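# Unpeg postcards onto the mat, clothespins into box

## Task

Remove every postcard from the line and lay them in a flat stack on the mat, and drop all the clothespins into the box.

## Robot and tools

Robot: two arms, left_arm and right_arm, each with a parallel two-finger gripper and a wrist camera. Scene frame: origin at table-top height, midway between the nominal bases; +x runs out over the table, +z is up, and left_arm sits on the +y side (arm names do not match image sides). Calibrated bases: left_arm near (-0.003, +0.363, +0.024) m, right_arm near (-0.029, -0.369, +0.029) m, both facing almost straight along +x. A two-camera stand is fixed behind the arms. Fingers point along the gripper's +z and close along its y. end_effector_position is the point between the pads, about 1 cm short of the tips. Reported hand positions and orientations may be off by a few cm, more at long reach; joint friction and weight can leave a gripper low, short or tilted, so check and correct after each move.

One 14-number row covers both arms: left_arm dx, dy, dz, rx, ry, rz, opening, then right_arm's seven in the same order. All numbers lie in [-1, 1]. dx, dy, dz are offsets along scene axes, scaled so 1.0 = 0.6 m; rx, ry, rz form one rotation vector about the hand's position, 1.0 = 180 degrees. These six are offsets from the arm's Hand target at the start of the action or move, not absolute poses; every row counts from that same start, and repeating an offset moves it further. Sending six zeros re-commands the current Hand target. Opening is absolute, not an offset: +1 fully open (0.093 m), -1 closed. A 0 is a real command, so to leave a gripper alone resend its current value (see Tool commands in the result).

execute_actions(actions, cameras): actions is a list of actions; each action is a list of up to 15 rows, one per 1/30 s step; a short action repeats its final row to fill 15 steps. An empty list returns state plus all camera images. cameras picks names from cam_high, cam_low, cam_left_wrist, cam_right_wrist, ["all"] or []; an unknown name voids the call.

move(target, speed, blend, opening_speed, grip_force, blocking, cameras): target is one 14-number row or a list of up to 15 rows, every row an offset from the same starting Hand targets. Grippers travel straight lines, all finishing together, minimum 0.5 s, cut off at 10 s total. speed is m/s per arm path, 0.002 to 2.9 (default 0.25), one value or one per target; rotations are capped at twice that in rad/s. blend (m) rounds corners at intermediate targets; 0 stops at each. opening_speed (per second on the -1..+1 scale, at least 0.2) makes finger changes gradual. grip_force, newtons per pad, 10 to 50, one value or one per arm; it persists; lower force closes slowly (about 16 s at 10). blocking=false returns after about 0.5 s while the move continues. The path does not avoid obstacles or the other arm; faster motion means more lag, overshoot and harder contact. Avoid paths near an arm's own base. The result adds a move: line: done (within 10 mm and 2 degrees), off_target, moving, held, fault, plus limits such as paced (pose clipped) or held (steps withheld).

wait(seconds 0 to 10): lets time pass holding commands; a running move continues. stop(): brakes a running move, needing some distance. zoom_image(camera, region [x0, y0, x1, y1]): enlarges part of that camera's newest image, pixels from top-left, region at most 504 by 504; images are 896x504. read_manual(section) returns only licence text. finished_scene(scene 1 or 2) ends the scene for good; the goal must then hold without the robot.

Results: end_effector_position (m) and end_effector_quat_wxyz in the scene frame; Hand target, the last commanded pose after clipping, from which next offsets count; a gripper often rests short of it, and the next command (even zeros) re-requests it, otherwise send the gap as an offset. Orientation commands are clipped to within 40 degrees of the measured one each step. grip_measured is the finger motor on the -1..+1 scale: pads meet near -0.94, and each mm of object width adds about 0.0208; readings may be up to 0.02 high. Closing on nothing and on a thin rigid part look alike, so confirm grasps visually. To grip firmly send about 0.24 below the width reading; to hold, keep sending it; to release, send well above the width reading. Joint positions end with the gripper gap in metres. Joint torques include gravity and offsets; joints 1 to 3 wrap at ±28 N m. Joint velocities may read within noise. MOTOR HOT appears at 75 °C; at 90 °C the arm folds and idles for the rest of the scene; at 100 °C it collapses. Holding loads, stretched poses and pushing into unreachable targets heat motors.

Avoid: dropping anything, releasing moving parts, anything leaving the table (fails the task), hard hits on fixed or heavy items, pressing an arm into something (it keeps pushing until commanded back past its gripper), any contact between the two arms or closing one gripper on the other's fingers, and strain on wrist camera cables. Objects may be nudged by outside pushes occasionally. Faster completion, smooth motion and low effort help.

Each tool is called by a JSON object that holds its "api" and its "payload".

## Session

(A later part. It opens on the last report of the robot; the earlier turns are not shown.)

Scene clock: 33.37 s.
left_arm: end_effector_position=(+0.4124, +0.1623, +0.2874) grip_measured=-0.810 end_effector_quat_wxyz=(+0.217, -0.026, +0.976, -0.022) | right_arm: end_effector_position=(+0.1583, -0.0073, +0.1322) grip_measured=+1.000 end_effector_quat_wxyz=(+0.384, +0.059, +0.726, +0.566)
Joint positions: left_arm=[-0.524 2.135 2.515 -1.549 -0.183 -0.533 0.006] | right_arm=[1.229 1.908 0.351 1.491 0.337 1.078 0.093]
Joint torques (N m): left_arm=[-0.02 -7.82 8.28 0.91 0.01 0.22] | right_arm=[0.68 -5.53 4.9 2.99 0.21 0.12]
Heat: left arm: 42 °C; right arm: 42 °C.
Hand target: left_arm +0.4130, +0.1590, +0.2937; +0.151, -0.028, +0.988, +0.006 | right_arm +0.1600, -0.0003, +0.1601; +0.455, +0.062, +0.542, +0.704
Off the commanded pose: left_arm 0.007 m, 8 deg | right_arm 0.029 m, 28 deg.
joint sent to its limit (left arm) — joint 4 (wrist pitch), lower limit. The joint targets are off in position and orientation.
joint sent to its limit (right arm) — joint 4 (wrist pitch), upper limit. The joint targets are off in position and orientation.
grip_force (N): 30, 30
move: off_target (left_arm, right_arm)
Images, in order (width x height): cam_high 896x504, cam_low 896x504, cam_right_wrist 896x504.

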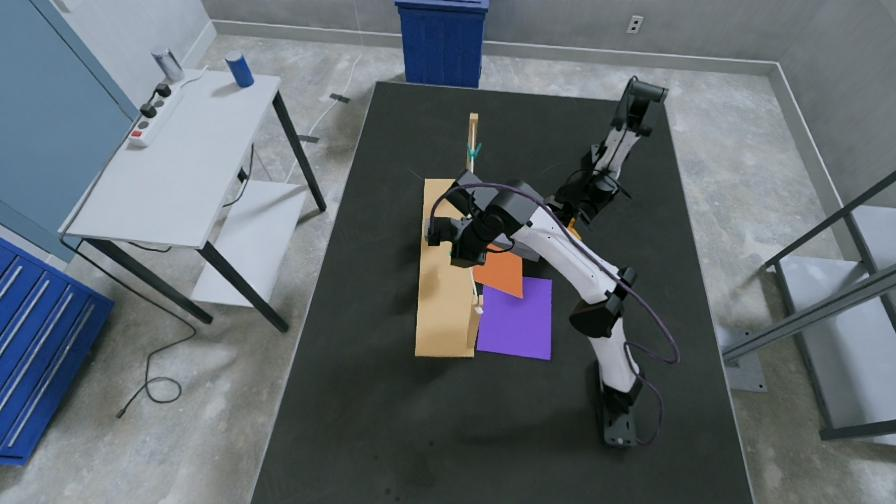

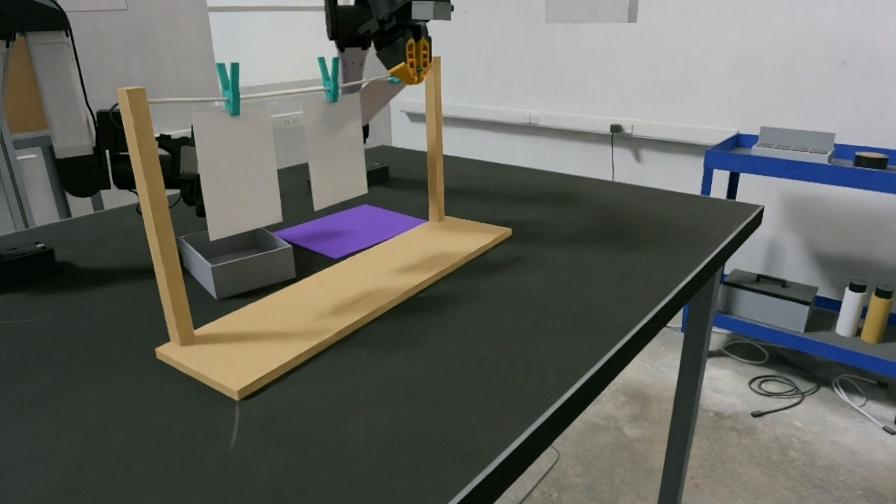

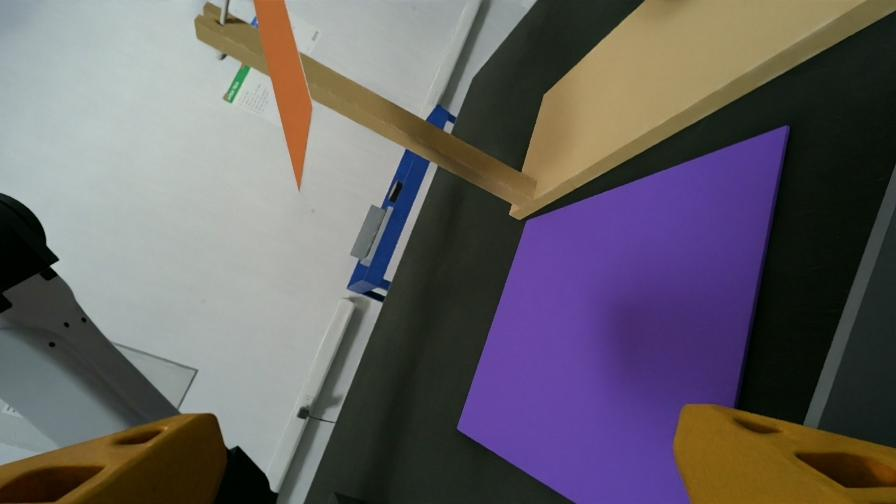

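{"api": "move", "payload": {"target": [0,0,0,0,0,0,-1, 0.0667,0.095,0.092,-0.008,0.194,0.027,1], "speed": 0.15, "cameras": ["cam_high","cam_low","cam_right_wrist"]}}

Scene clock: 36.70 s.
left_arm: end_effector_position=(+0.4124, +0.1623, +0.2874) grip_measured=-0.810 end_effector_quat_wxyz=(+0.217, -0.026, +0.976, -0.022) | right_arm: end_effector_position=(+0.1944, +0.0529, +0.1907) grip_measured=+1.000 end_effector_quat_wxyz=(+0.246, +0.238, +0.679, +0.649)
Joint positions: left_arm=[-0.524 2.135 2.515 -1.549 -0.183 -0.533 0.006] | right_arm=[1.195 1.821 0.673 1.109 0.325 1.558 0.093]
Joint torques (N m): left_arm=[0.06 -7.82 8.28 0.92 -0.01 0.22] | right_arm=[-0.28 -9.77 7.58 1.82 -0.17 0.12]
Heat: left arm: 43 °C; right arm: 42 °C.
Hand target: left_arm +0.4130, +0.1590, +0.2937; +0.151, -0.028, +0.988, +0.006 | right_arm +0.2000, +0.0567, +0.2153; +0.242, +0.242, +0.664, +0.665
Off the commanded pose: left_arm 0.007 m, 8 deg | right_arm 0.025 m, 3 deg.
joint sent to its limit (left arm) — joint 4 (wrist pitch), lower limit. The joint targets are off in position and orientation.
grip_force (N): 30, 30
move: off_target (left_arm, right_arm)
Images, in order (width x height): cam_high 896x504, cam_low 896x504, cam_right_wrist 896x504.

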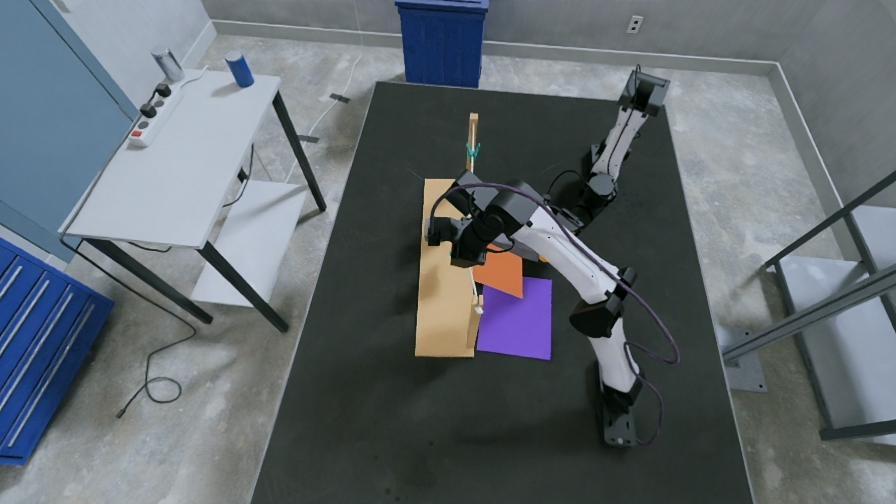

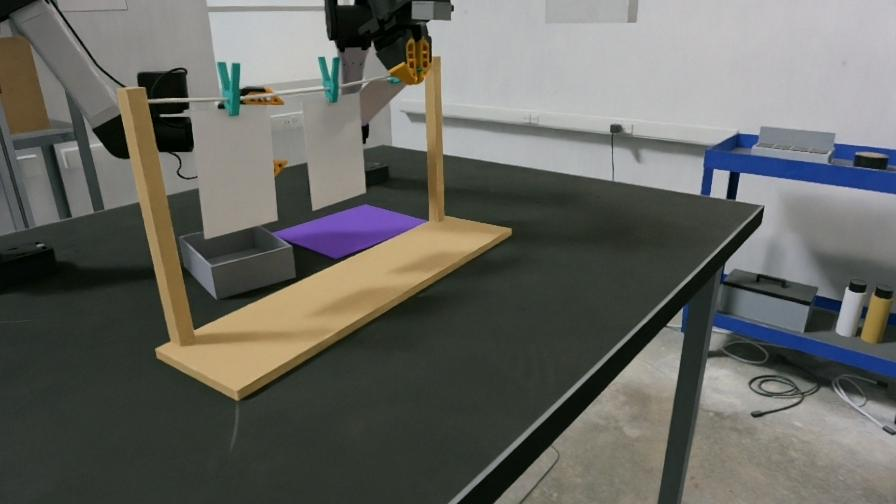

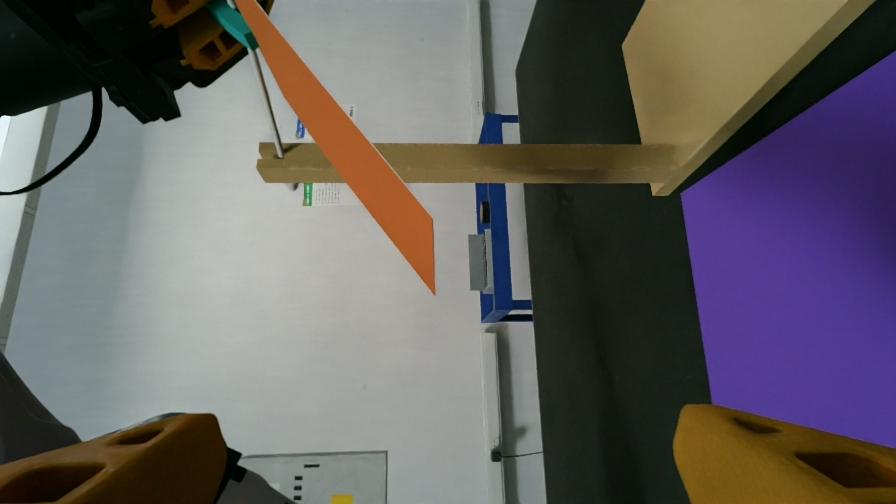

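{"api": "move", "payload": {"target": [0,0,0,0,0,0,-1, 0.1017,0.1117,0.02,0,0,0,1], "speed": 0.12, "cameras": ["cam_high","cam_low","cam_right_wrist"]}}

Scene clock: 38.77 s.
left_arm: end_effector_position=(+0.4124, +0.1623, +0.2874) grip_measured=-0.810 end_effector_quat_wxyz=(+0.217, -0.026, +0.976, -0.022) | right_arm: end_effector_position=(+0.2598, +0.1157, +0.2159) grip_measured=+1.000 end_effector_quat_wxyz=(+0.249, +0.243, +0.667, +0.659)
Joint positions: left_arm=[-0.524 2.135 2.515 -1.549 -0.183 -0.533 0.006] | right_arm=[1.105 2.014 1.068 0.94 0.247 1.56 0.093]
Joint torques (N m): left_arm=[0.06 -7.76 8.27 0.93 -0.01 0.21] | right_arm=[-0.17 -9.14 8.84 1.82 -0.19 0.11]
Heat: left arm: 43 °C; right arm: 42 °C.
Hand target: left_arm +0.4130, +0.1590, +0.2937; +0.151, -0.028, +0.988, +0.006 | right_arm +0.2610, +0.1237, +0.2273; +0.242, +0.242, +0.664, +0.665
Off the commanded pose: left_arm 0.007 m, 8 deg | right_arm 0.014 m, 1 deg.
joint sent to its limit (left arm) — joint 4 (wrist pitch), lower limit. The joint targets are off in position and orientation.
grip_force (N): 30, 30
move: off_target (left_arm, right_arm)
Images, in order (width x height): cam_high 896x504, cam_low 896x504, cam_right_wrist 896x504.

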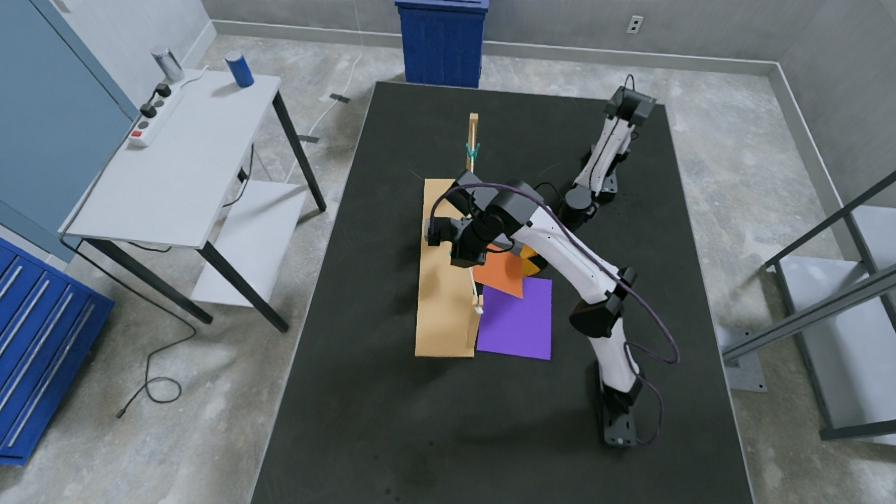

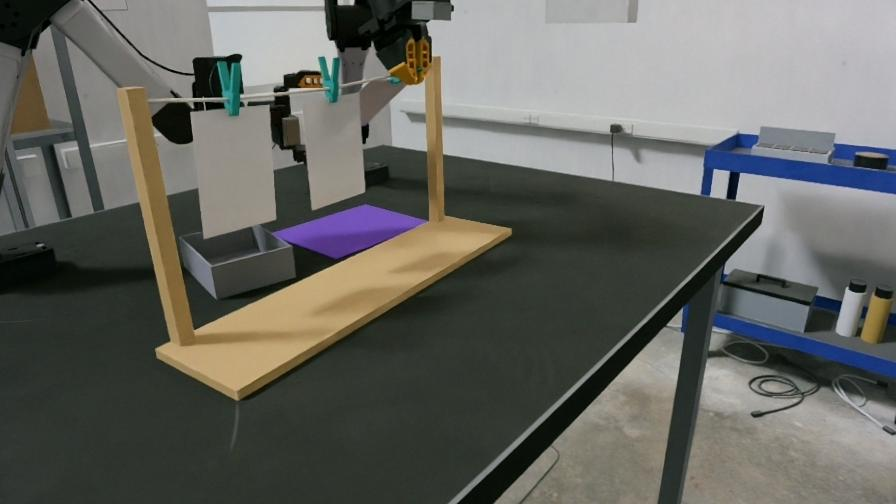

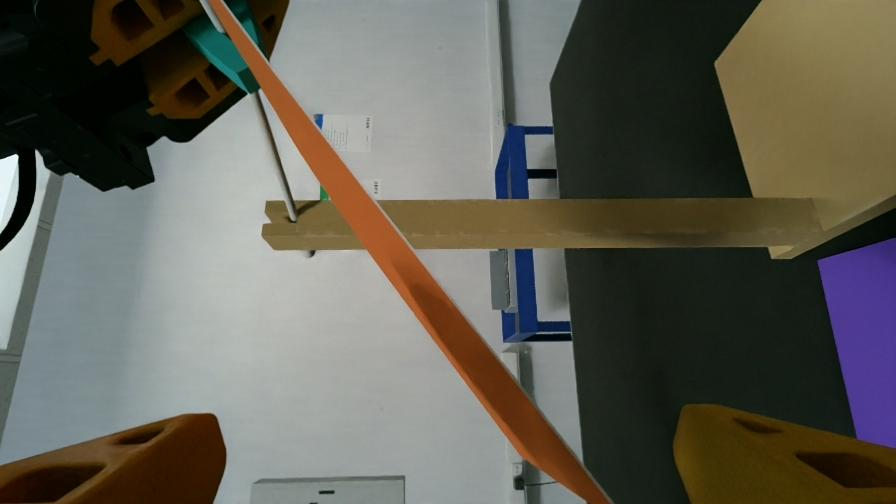

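{"api": "move", "payload": {"target": [0,0,0,0,0,0,-1, 0,0,0,0,0,0,-0.3], "speed": 0.12}}

{"api": "move", "payload": {"target": [0,0,0,0,0,0,-1, -0.02,0.0,0.065,0,0,0,-0.3], "speed": 0.08, "cameras": ["cam_low","cam_left_wrist","cam_right_wrist"]}}

Scene clock: 43.20 s.
left_arm: end_effector_position=(+0.4124, +0.1623, +0.2874) grip_measured=-0.810 end_effector_quat_wxyz=(+0.217, -0.026, +0.976, -0.022) | right_arm: end_effector_position=(+0.2546, +0.1187, +0.2152) grip_measured=-0.297 end_effector_quat_wxyz=(+0.246, +0.239, +0.669, +0.659)
Joint positions: left_arm=[-0.524 2.135 2.515 -1.549 -0.183 -0.533 0.006] | right_arm=[1.115 2.014 1.068 0.937 0.247 1.56 0.031]
Joint torques (N m): left_arm=[0.01 -7.83 8.28 0.93 0 0.21] | right_arm=[-0.2 -9.13 8.85 1.84 -0.18 0.12]
Heat: left arm: 43 °C; right arm: 41 °C.
Hand target: left_arm +0.4130, +0.1590, +0.2937; +0.151, -0.028, +0.988, +0.006 | right_arm +0.2610, +0.1237, +0.2273; +0.242, +0.242, +0.664, +0.665
Off the commanded pose: left_arm 0.007 m, 8 deg | right_arm 0.015 m, 1 deg.
joint sent to its limit (left arm) — joint 4 (wrist pitch), lower limit. The joint targets are off in position and orientation.
grip_force (N): 30, 30
move: off_target (left_arm, right_arm)

Scene clock: 44.80 s.
left_arm: end_effector_position=(+0.4120, +0.1622, +0.2872) grip_measured=-0.810 end_effector_quat_wxyz=(+0.216, -0.025, +0.976, -0.023) | right_arm: end_effector_position=(+0.2463, +0.1232, +0.2346) grip_measured=-0.297 end_effector_quat_wxyz=(+0.239, +0.234, +0.682, +0.650)
Joint positions: left_arm=[-0.524 2.135 2.515 -1.55 -0.182 -0.533 0.006] | right_arm=[1.132 1.95 1.105 0.803 0.247 1.56 0.031]
Joint torques (N m): left_arm=[-0.01 -7.83 8.28 0.92 -0.01 0.22] | right_arm=[0.61 -11.99 9.06 1.82 0.1 0.1]
Heat: left arm: 44 °C; right arm: 41 °C.
Hand target: left_arm +0.4130, +0.1590, +0.2937; +0.151, -0.028, +0.988, +0.006 | right_arm +0.2490, +0.1237, +0.2663; +0.242, +0.242, +0.664, +0.665
Off the commanded pose: left_arm 0.007 m, 8 deg | right_arm 0.032 m, 3 deg.
joint sent to its limit (left arm) — joint 4 (wrist pitch), lower limit. The joint targets are off in position and orientation.
grip_force (N): 30, 30
move: off_target (left_arm, right_arm)
Images, in order (width x height): cam_low 896x504, cam_left_wrist 896x504, cam_right_wrist 896x504.

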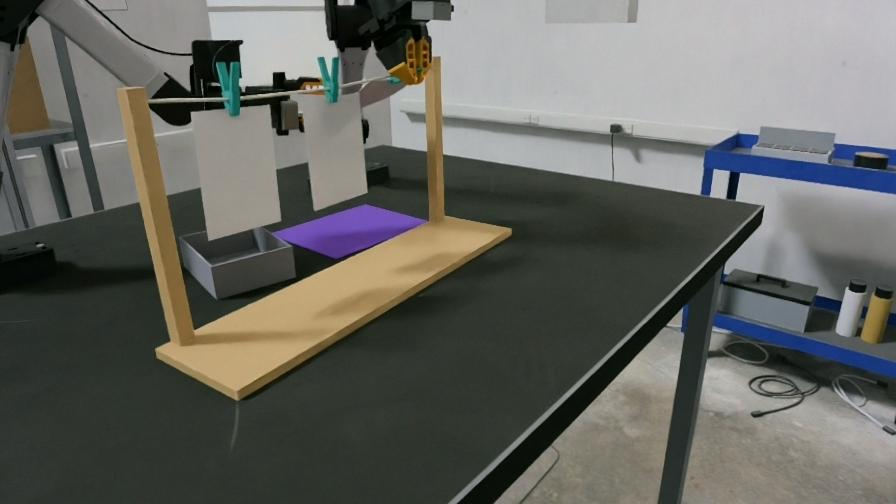

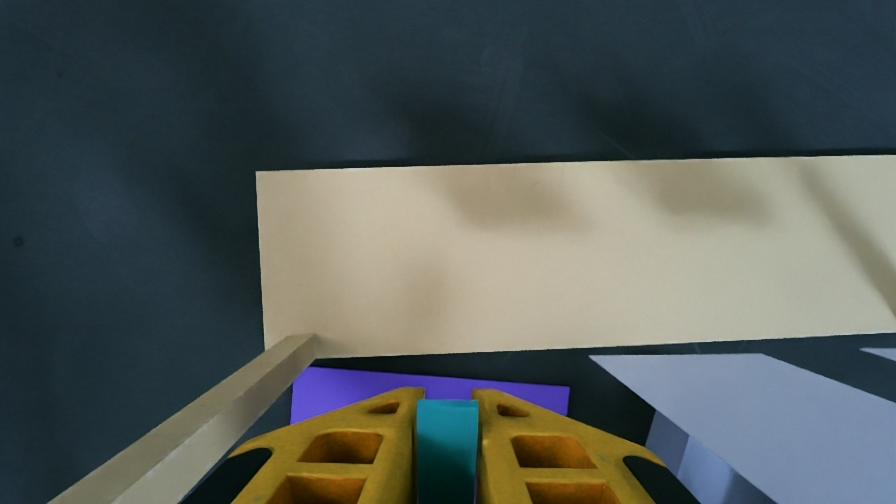

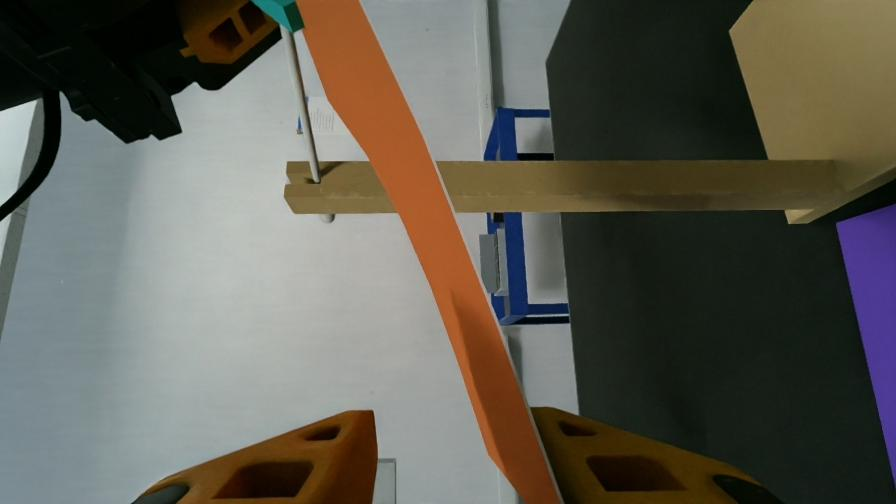

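{"api": "move", "payload": {"target": [0,0,0,0,0,0,-1, 0,0,0.008,0,0,0,-1], "speed": 0.08, "cameras": ["cam_low","cam_left_wrist","cam_right_wrist"]}}

Scene clock: 47.47 s.
left_arm: end_effector_position=(+0.4120, +0.1622, +0.2872) grip_measured=-0.810 end_effector_quat_wxyz=(+0.216, -0.025, +0.976, -0.023) | right_arm: end_effector_position=(+0.2469, +0.1221, +0.2327) grip_measured=-0.977 end_effector_quat_wxyz=(+0.239, +0.236, +0.686, +0.645)
Joint positions: left_arm=[-0.524 2.135 2.515 -1.55 -0.182 -0.533 0.006] | right_arm=[1.131 1.945 1.105 0.785 0.248 1.561 0]
Joint torques (N m): left_arm=[-0.03 -7.79 8.27 0.92 -0.01 0.21] | right_arm=[0.61 -12.38 9.73 1.83 0.09 0.1]
Heat: left arm: 44 °C; right arm: 41 °C.
Hand target: left_arm +0.4130, +0.1590, +0.2937; +0.151, -0.028, +0.988, +0.006 | right_arm +0.2490, +0.1237, +0.2711; +0.242, +0.242, +0.664, +0.665
Off the commanded pose: left_arm 0.007 m, 8 deg | right_arm 0.038 m, 4 deg.
joint sent to its limit (left arm) — joint 4 (wrist pitch), lower limit. The joint targets are off in position and orientation.
grip_force (N): 30, 30
move: off_target (left_arm, right_arm)
Images, in order (width x height): cam_low 896x504, cam_left_wrist 896x504, cam_right_wrist 896x504.

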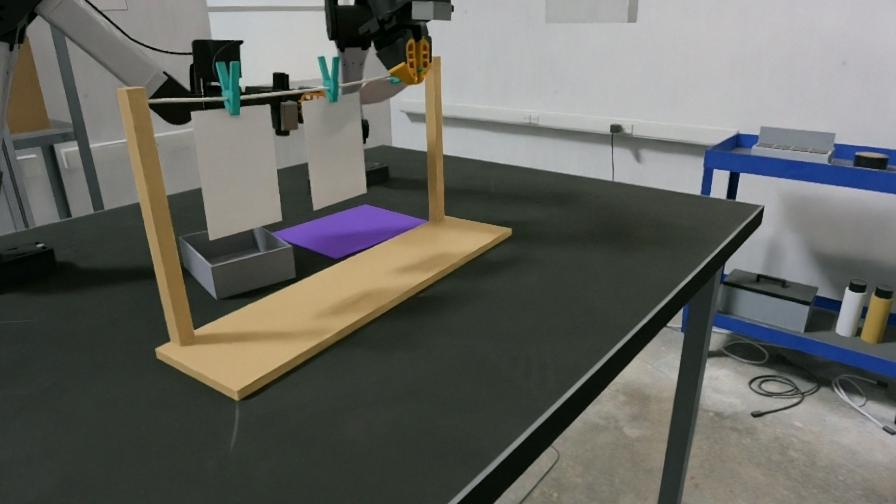

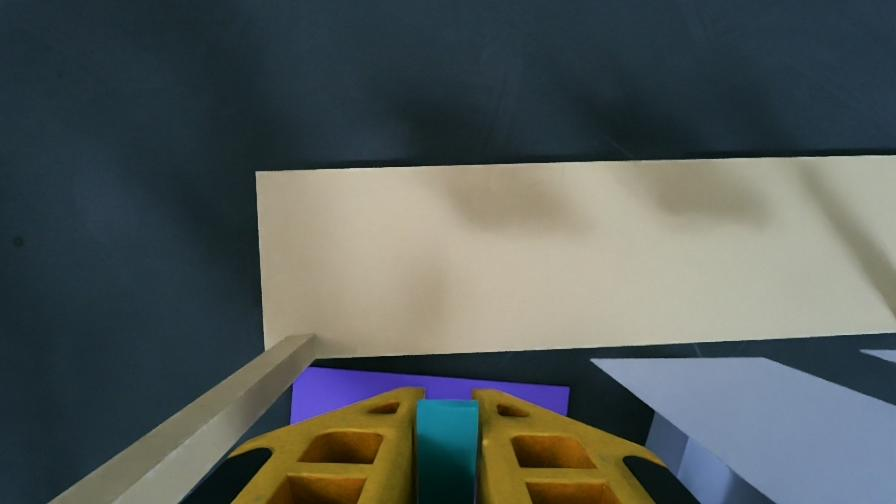

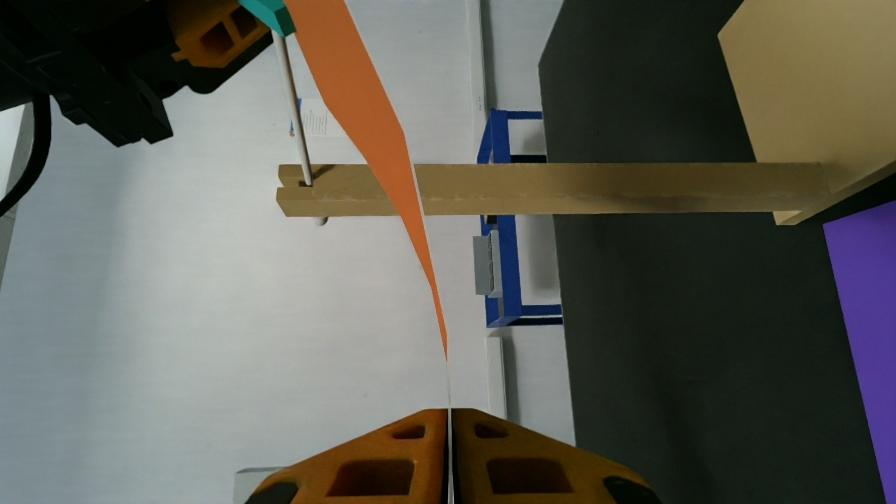

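{"api": "move", "payload": {"target": [0,0,0,0,0,0,-1, -0.075,0.0,-0.05,0,0,0,-1], "speed": 0.06, "grip_force": [40,50], "cameras": ["cam_low","cam_left_wrist","cam_right_wrist"]}}

Scene clock: 49.40 s.
left_arm: end_effector_position=(+0.4073, +0.1610, +0.2854) grip_measured=-0.842 end_effector_quat_wxyz=(+0.207, -0.021, +0.978, -0.022) | right_arm: end_effector_position=(+0.2000, +0.1295, +0.2080) grip_measured=-0.977 end_effector_quat_wxyz=(+0.234, +0.228, +0.705, +0.630)
Joint positions: left_arm=[-0.528 2.135 2.515 -1.567 -0.174 -0.531 0.005] | right_arm=[1.241 1.944 1.034 0.806 0.341 1.563 0]
Joint torques (N m): left_arm=[-0.03 -7.79 8.24 1.06 -0.09 0.2] | right_arm=[0.36 -11.18 4.79 2.88 0.24 0.11]
Heat: left arm: 44 °C; right arm: 41 °C.
Hand target: left_arm +0.4130, +0.1590, +0.2937; +0.151, -0.028, +0.988, +0.006 | right_arm +0.2040, +0.1237, +0.2411; +0.242, +0.242, +0.664, +0.665
Off the commanded pose: left_arm 0.010 m, 7 deg | right_arm 0.034 m, 6 deg.
joint sent to its limit (left arm) — joint 4 (wrist pitch), lower limit. The joint targets are off in position and orientation.
grip_force (N): 40, 50
move: off_target (left_arm, right_arm)
Images, in order (width x height): cam_low 896x504, cam_left_wrist 896x504, cam_right_wrist 896x504.

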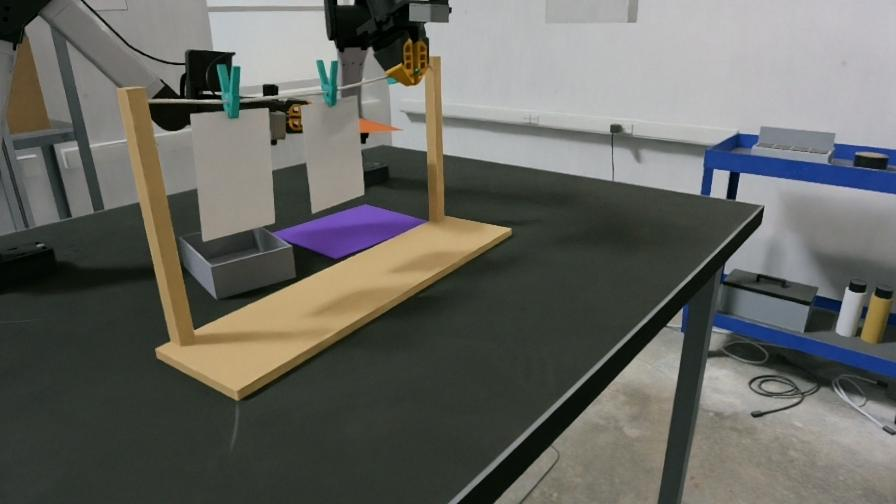

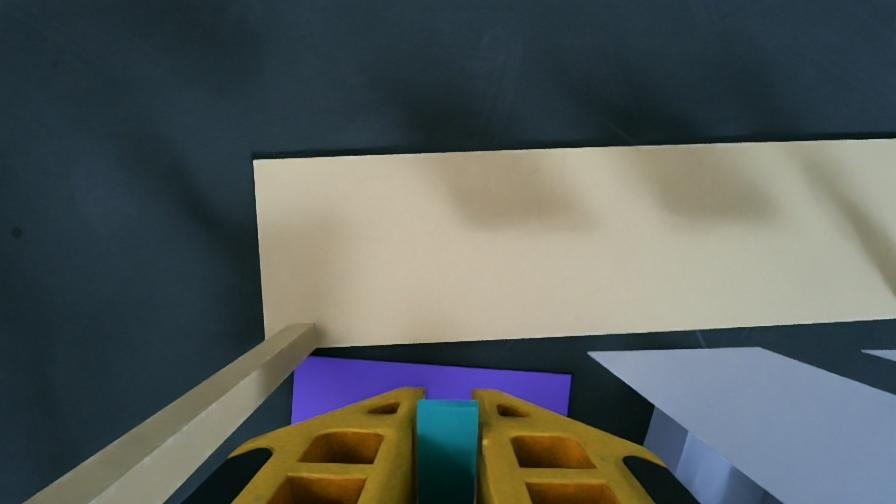

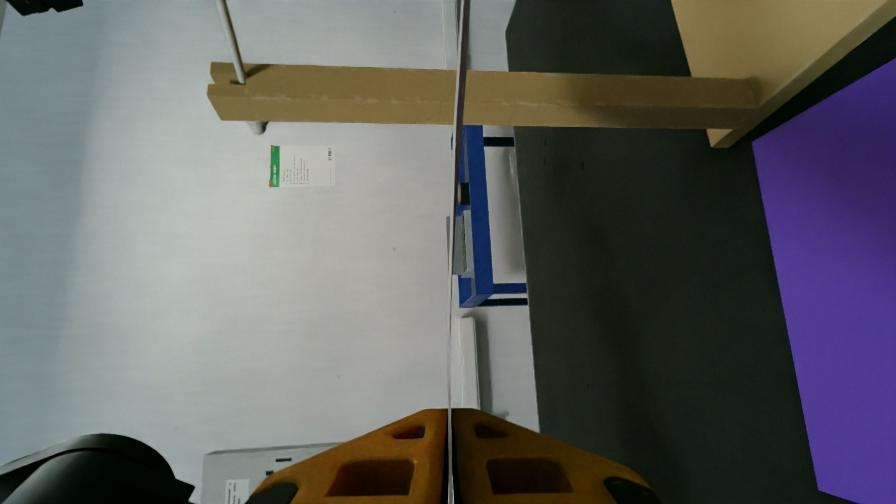

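{"api": "move", "payload": {"target": [0,0,0,0,0,0,-1, -0.025,-0.015,-0.152,-0.17,0.143,0,-1], "speed": 0.12, "cameras": ["all"]}}

Scene clock: 54.07 s.
left_arm: end_effector_position=(+0.4073, +0.1610, +0.2854) grip_measured=-0.842 end_effector_quat_wxyz=(+0.207, -0.021, +0.978, -0.022) | right_arm: end_effector_position=(+0.1843, +0.1121, +0.1377) grip_measured=-0.977 end_effector_quat_wxyz=(+0.153, +0.292, +0.857, +0.396)
Joint positions: left_arm=[-0.528 2.135 2.515 -1.567 -0.174 -0.531 0.005] | right_arm=[1.241 1.936 1.312 -0.105 0.282 1.773 0]
Joint torques (N m): left_arm=[-0.03 -7.82 8.23 1.07 -0.09 0.2] | right_arm=[-0.1 -9.09 9.69 1.35 0 0.27]
Heat: left arm: 44 °C; right arm: 41 °C.
Hand target: left_arm +0.4130, +0.1590, +0.2937; +0.151, -0.028, +0.988, +0.006 | right_arm +0.1890, +0.1147, +0.1499; +0.145, +0.310, +0.851, +0.398
Off the commanded pose: left_arm 0.010 m, 7 deg | right_arm 0.013 m, 2 deg.
joint sent to its limit (left arm) — joint 4 (wrist pitch), lower limit. The joint targets are off in position and orientation.
grip_force (N): 40, 50
move: off_target (left_arm, right_arm)

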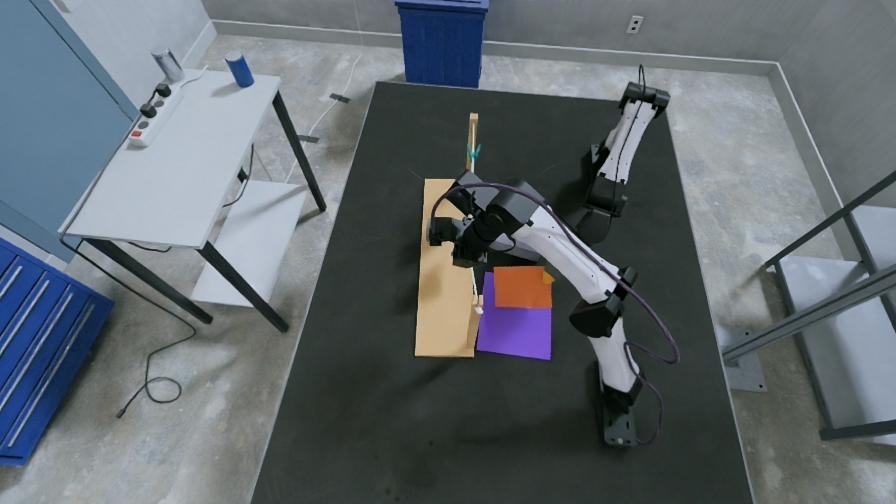

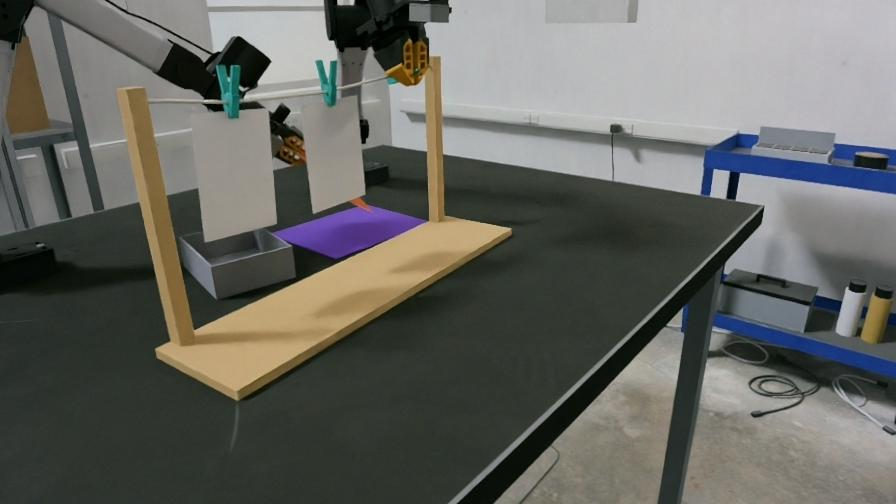

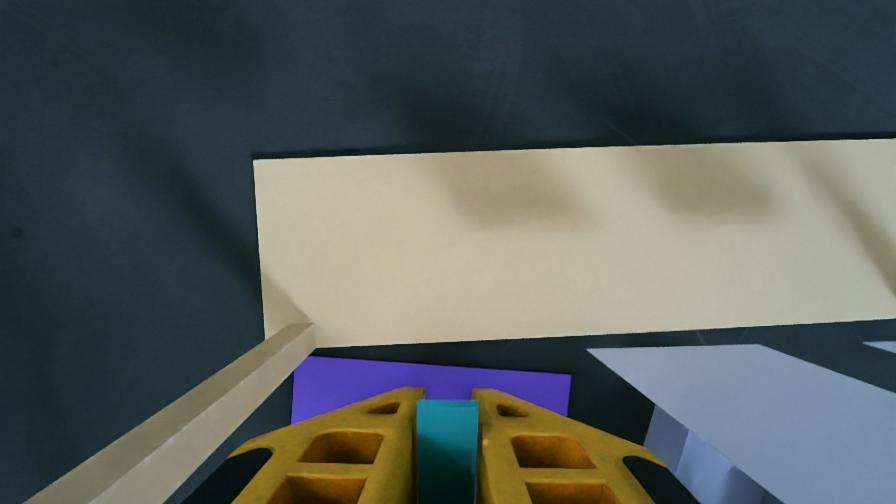

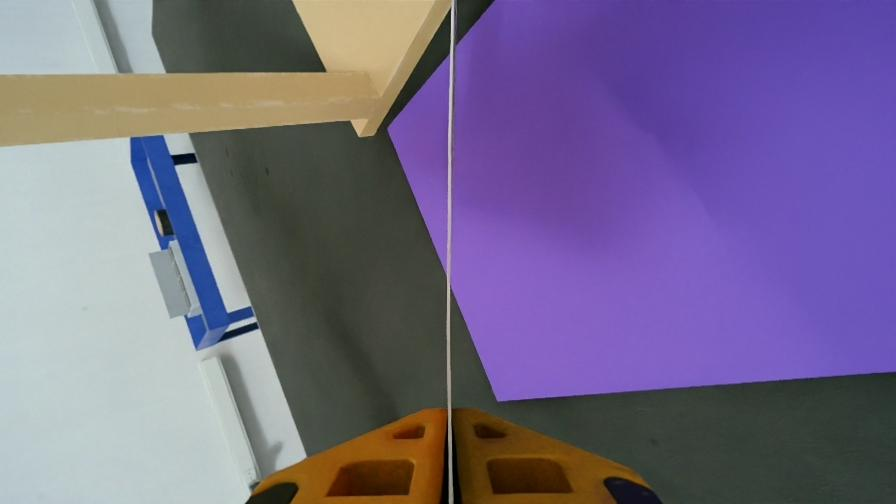

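{"api": "move", "payload": {"target": [[0,0,0,0,0,0,-1, -0.0117,0.064,-0.1,0,0,0,-1],[0,0,0,0,0,0,-1, -0.0117,0.064,-0.178,0,0,0,-1]], "speed": 0.1, "cameras": ["cam_high","cam_low","cam_right_wrist"]}}

Scene clock: 57.60 s.
left_arm: end_effector_position=(+0.4073, +0.1610, +0.2854) grip_measured=-0.842 end_effector_quat_wxyz=(+0.207, -0.021, +0.978, -0.022) | right_arm: end_effector_position=(+0.1842, +0.1535, +0.0479) grip_measured=-0.977 end_effector_quat_wxyz=(+0.139, +0.305, +0.854, +0.397)
Joint positions: left_arm=[-0.528 2.135 2.515 -1.567 -0.174 -0.531 0.005] | right_arm=[1.266 2.229 1.376 0.115 0.285 1.827 0]
Joint torques (N m): left_arm=[-0.01 -7.86 8.17 1.06 -0.09 0.21] | right_arm=[0.64 -9.68 4.27 2 0.3 0.15]
Heat: left arm: 45 °C; right arm: 41 °C.
Hand target: left_arm +0.4130, +0.1590, +0.2937; +0.151, -0.028, +0.988, +0.006 | right_arm +0.1820, +0.1531, +0.0431; +0.145, +0.310, +0.851, +0.398
Off the commanded pose: left_arm 0.010 m, 7 deg | right_arm 0.005 m, 1 deg.
joint sent to its limit (left arm) — joint 4 (wrist pitch), lower limit. The joint targets are off in position and orientation.
grip_force (N): 40, 50
move: off_target (left_arm)
Images, in order (width x height): cam_high 896x504, cam_low 896x504, cam_right_wrist 896x504.

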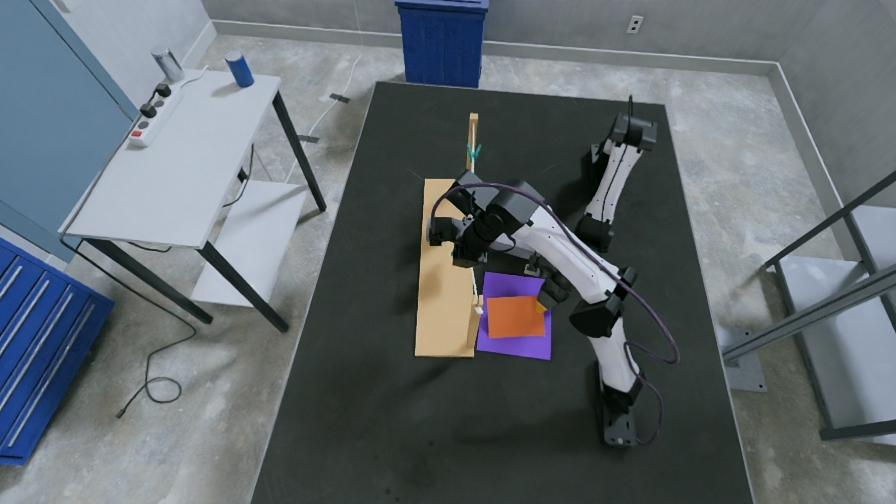

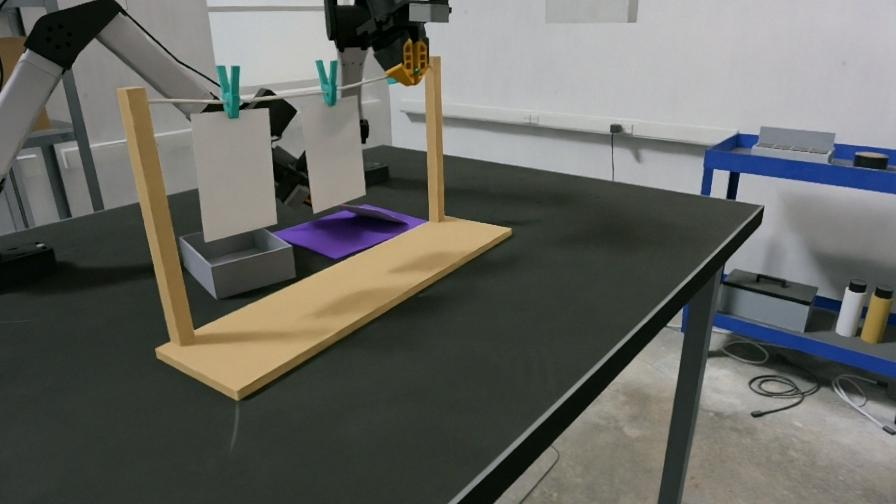

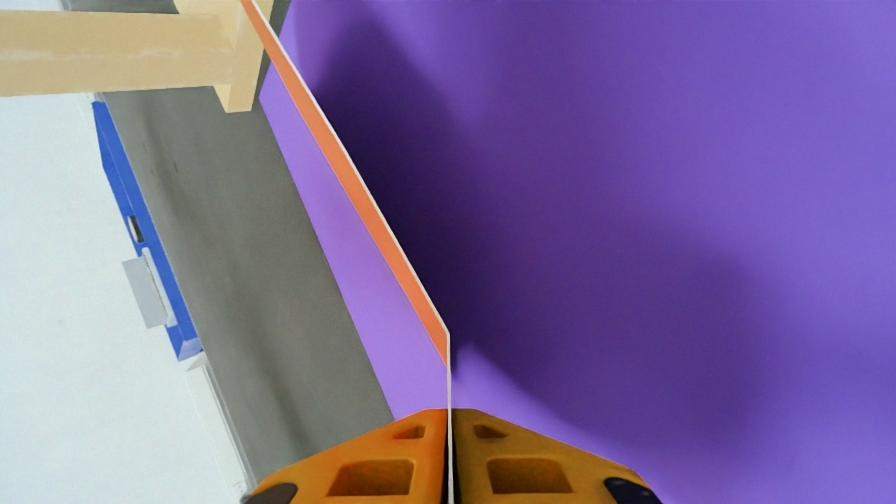

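{"api": "move", "payload": {"target": [0,0,0,0,0,0,-1, 0,0,-0.036,0,0,0,-1], "speed": 0.06, "cameras": ["cam_high","cam_right_wrist"]}}

Scene clock: 58.77 s.
left_arm: end_effector_position=(+0.4073, +0.1610, +0.2854) grip_measured=-0.842 end_effector_quat_wxyz=(+0.207, -0.021, +0.978, -0.022) | right_arm: end_effector_position=(+0.1880, +0.1615, +0.0431) grip_measured=-0.977 end_effector_quat_wxyz=(+0.141, +0.309, +0.840, +0.423)
Joint positions: left_arm=[-0.528 2.135 2.515 -1.567 -0.174 -0.531 0.005] | right_arm=[1.266 2.264 1.364 0.221 0.293 1.831 0]
Joint torques (N m): left_arm=[-0.01 -7.84 8.2 1.06 -0.09 0.21] | right_arm=[0.61 -8.83 3.58 1.69 0.21 0.1]
Heat: left arm: 45 °C; right arm: 41 °C.
Hand target: left_arm +0.4130, +0.1590, +0.2937; +0.151, -0.028, +0.988, +0.006 | right_arm +0.1820, +0.1531, +0.0215; +0.145, +0.310, +0.851, +0.398
Off the commanded pose: left_arm 0.010 m, 7 deg | right_arm 0.024 m, 3 deg.
joint sent to its limit (left arm) — joint 4 (wrist pitch), lower limit. The joint targets are off in position and orientation.
grip_force (N): 40, 50
move: off_target (left_arm, right_arm)
Images, in order (width x height): cam_high 896x504, cam_right_wrist 896x504.

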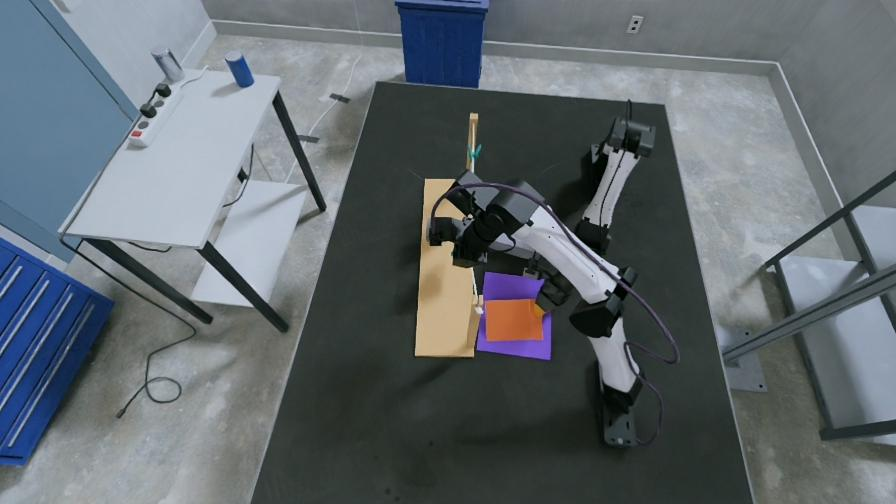

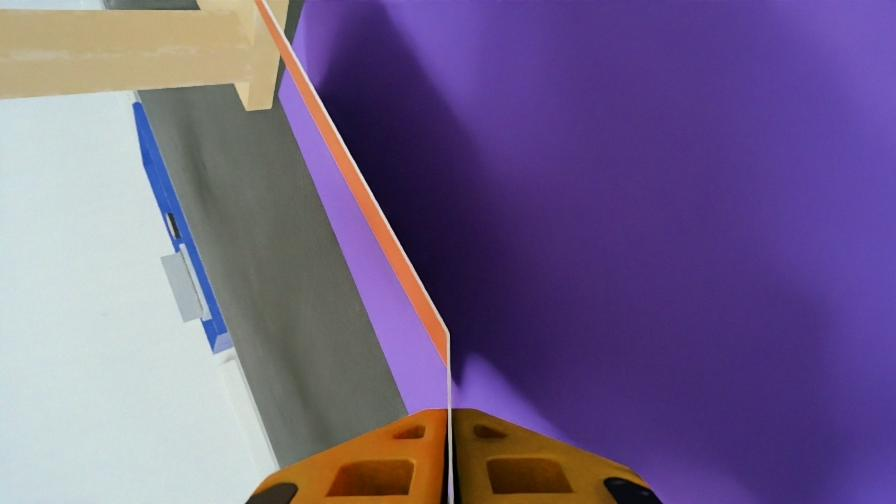

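{"api": "move", "payload": {"target": [0,0,0,0,0,0,-1, -0.01,-0.01,-0.025,0,0,0,-1], "speed": 0.06, "cameras": ["cam_high","cam_right_wrist"]}}

Scene clock: 59.93 s.
left_arm: end_effector_position=(+0.4073, +0.1610, +0.2854) grip_measured=-0.842 end_effector_quat_wxyz=(+0.207, -0.021, +0.978, -0.022) | right_arm: end_effector_position=(+0.1861, +0.1603, +0.0394) grip_measured=-0.977 end_effector_quat_wxyz=(+0.146, +0.312, +0.828, +0.441)
Joint positions: left_arm=[-0.528 2.135 2.515 -1.567 -0.174 -0.531 0.005] | right_arm=[1.275 2.272 1.318 0.314 0.316 1.839 0]
Joint torques (N m): left_arm=[-0.02 -7.8 8.18 1.05 -0.1 0.21] | right_arm=[0.69 -8.17 3.22 1.4 0.18 0.08]
Heat: left arm: 45 °C; right arm: 41 °C.
Hand target: left_arm +0.4130, +0.1590, +0.2937; +0.151, -0.028, +0.988, +0.006 | right_arm +0.1760, +0.1471, +0.0065; +0.145, +0.310, +0.851, +0.398
Off the commanded pose: left_arm 0.010 m, 7 deg | right_arm 0.037 m, 6 deg.
joint sent to its limit (left arm) — joint 4 (wrist pitch), lower limit. The joint targets are off in position and orientation.
grip_force (N): 40, 50
move: off_target (left_arm, right_arm)
Images, in order (width x height): cam_high 896x504, cam_right_wrist 896x504.

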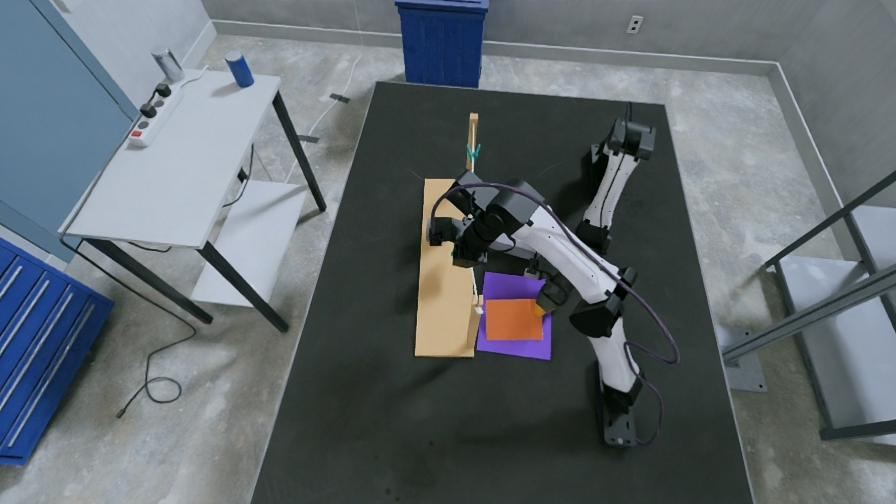

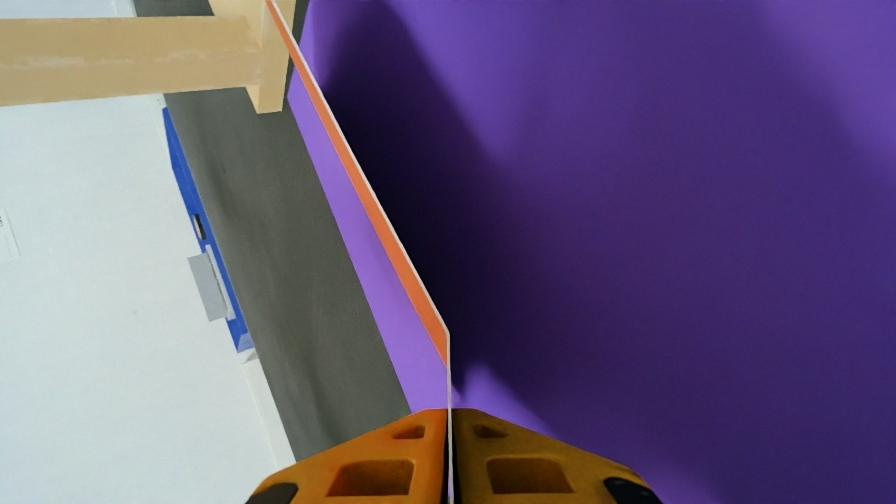

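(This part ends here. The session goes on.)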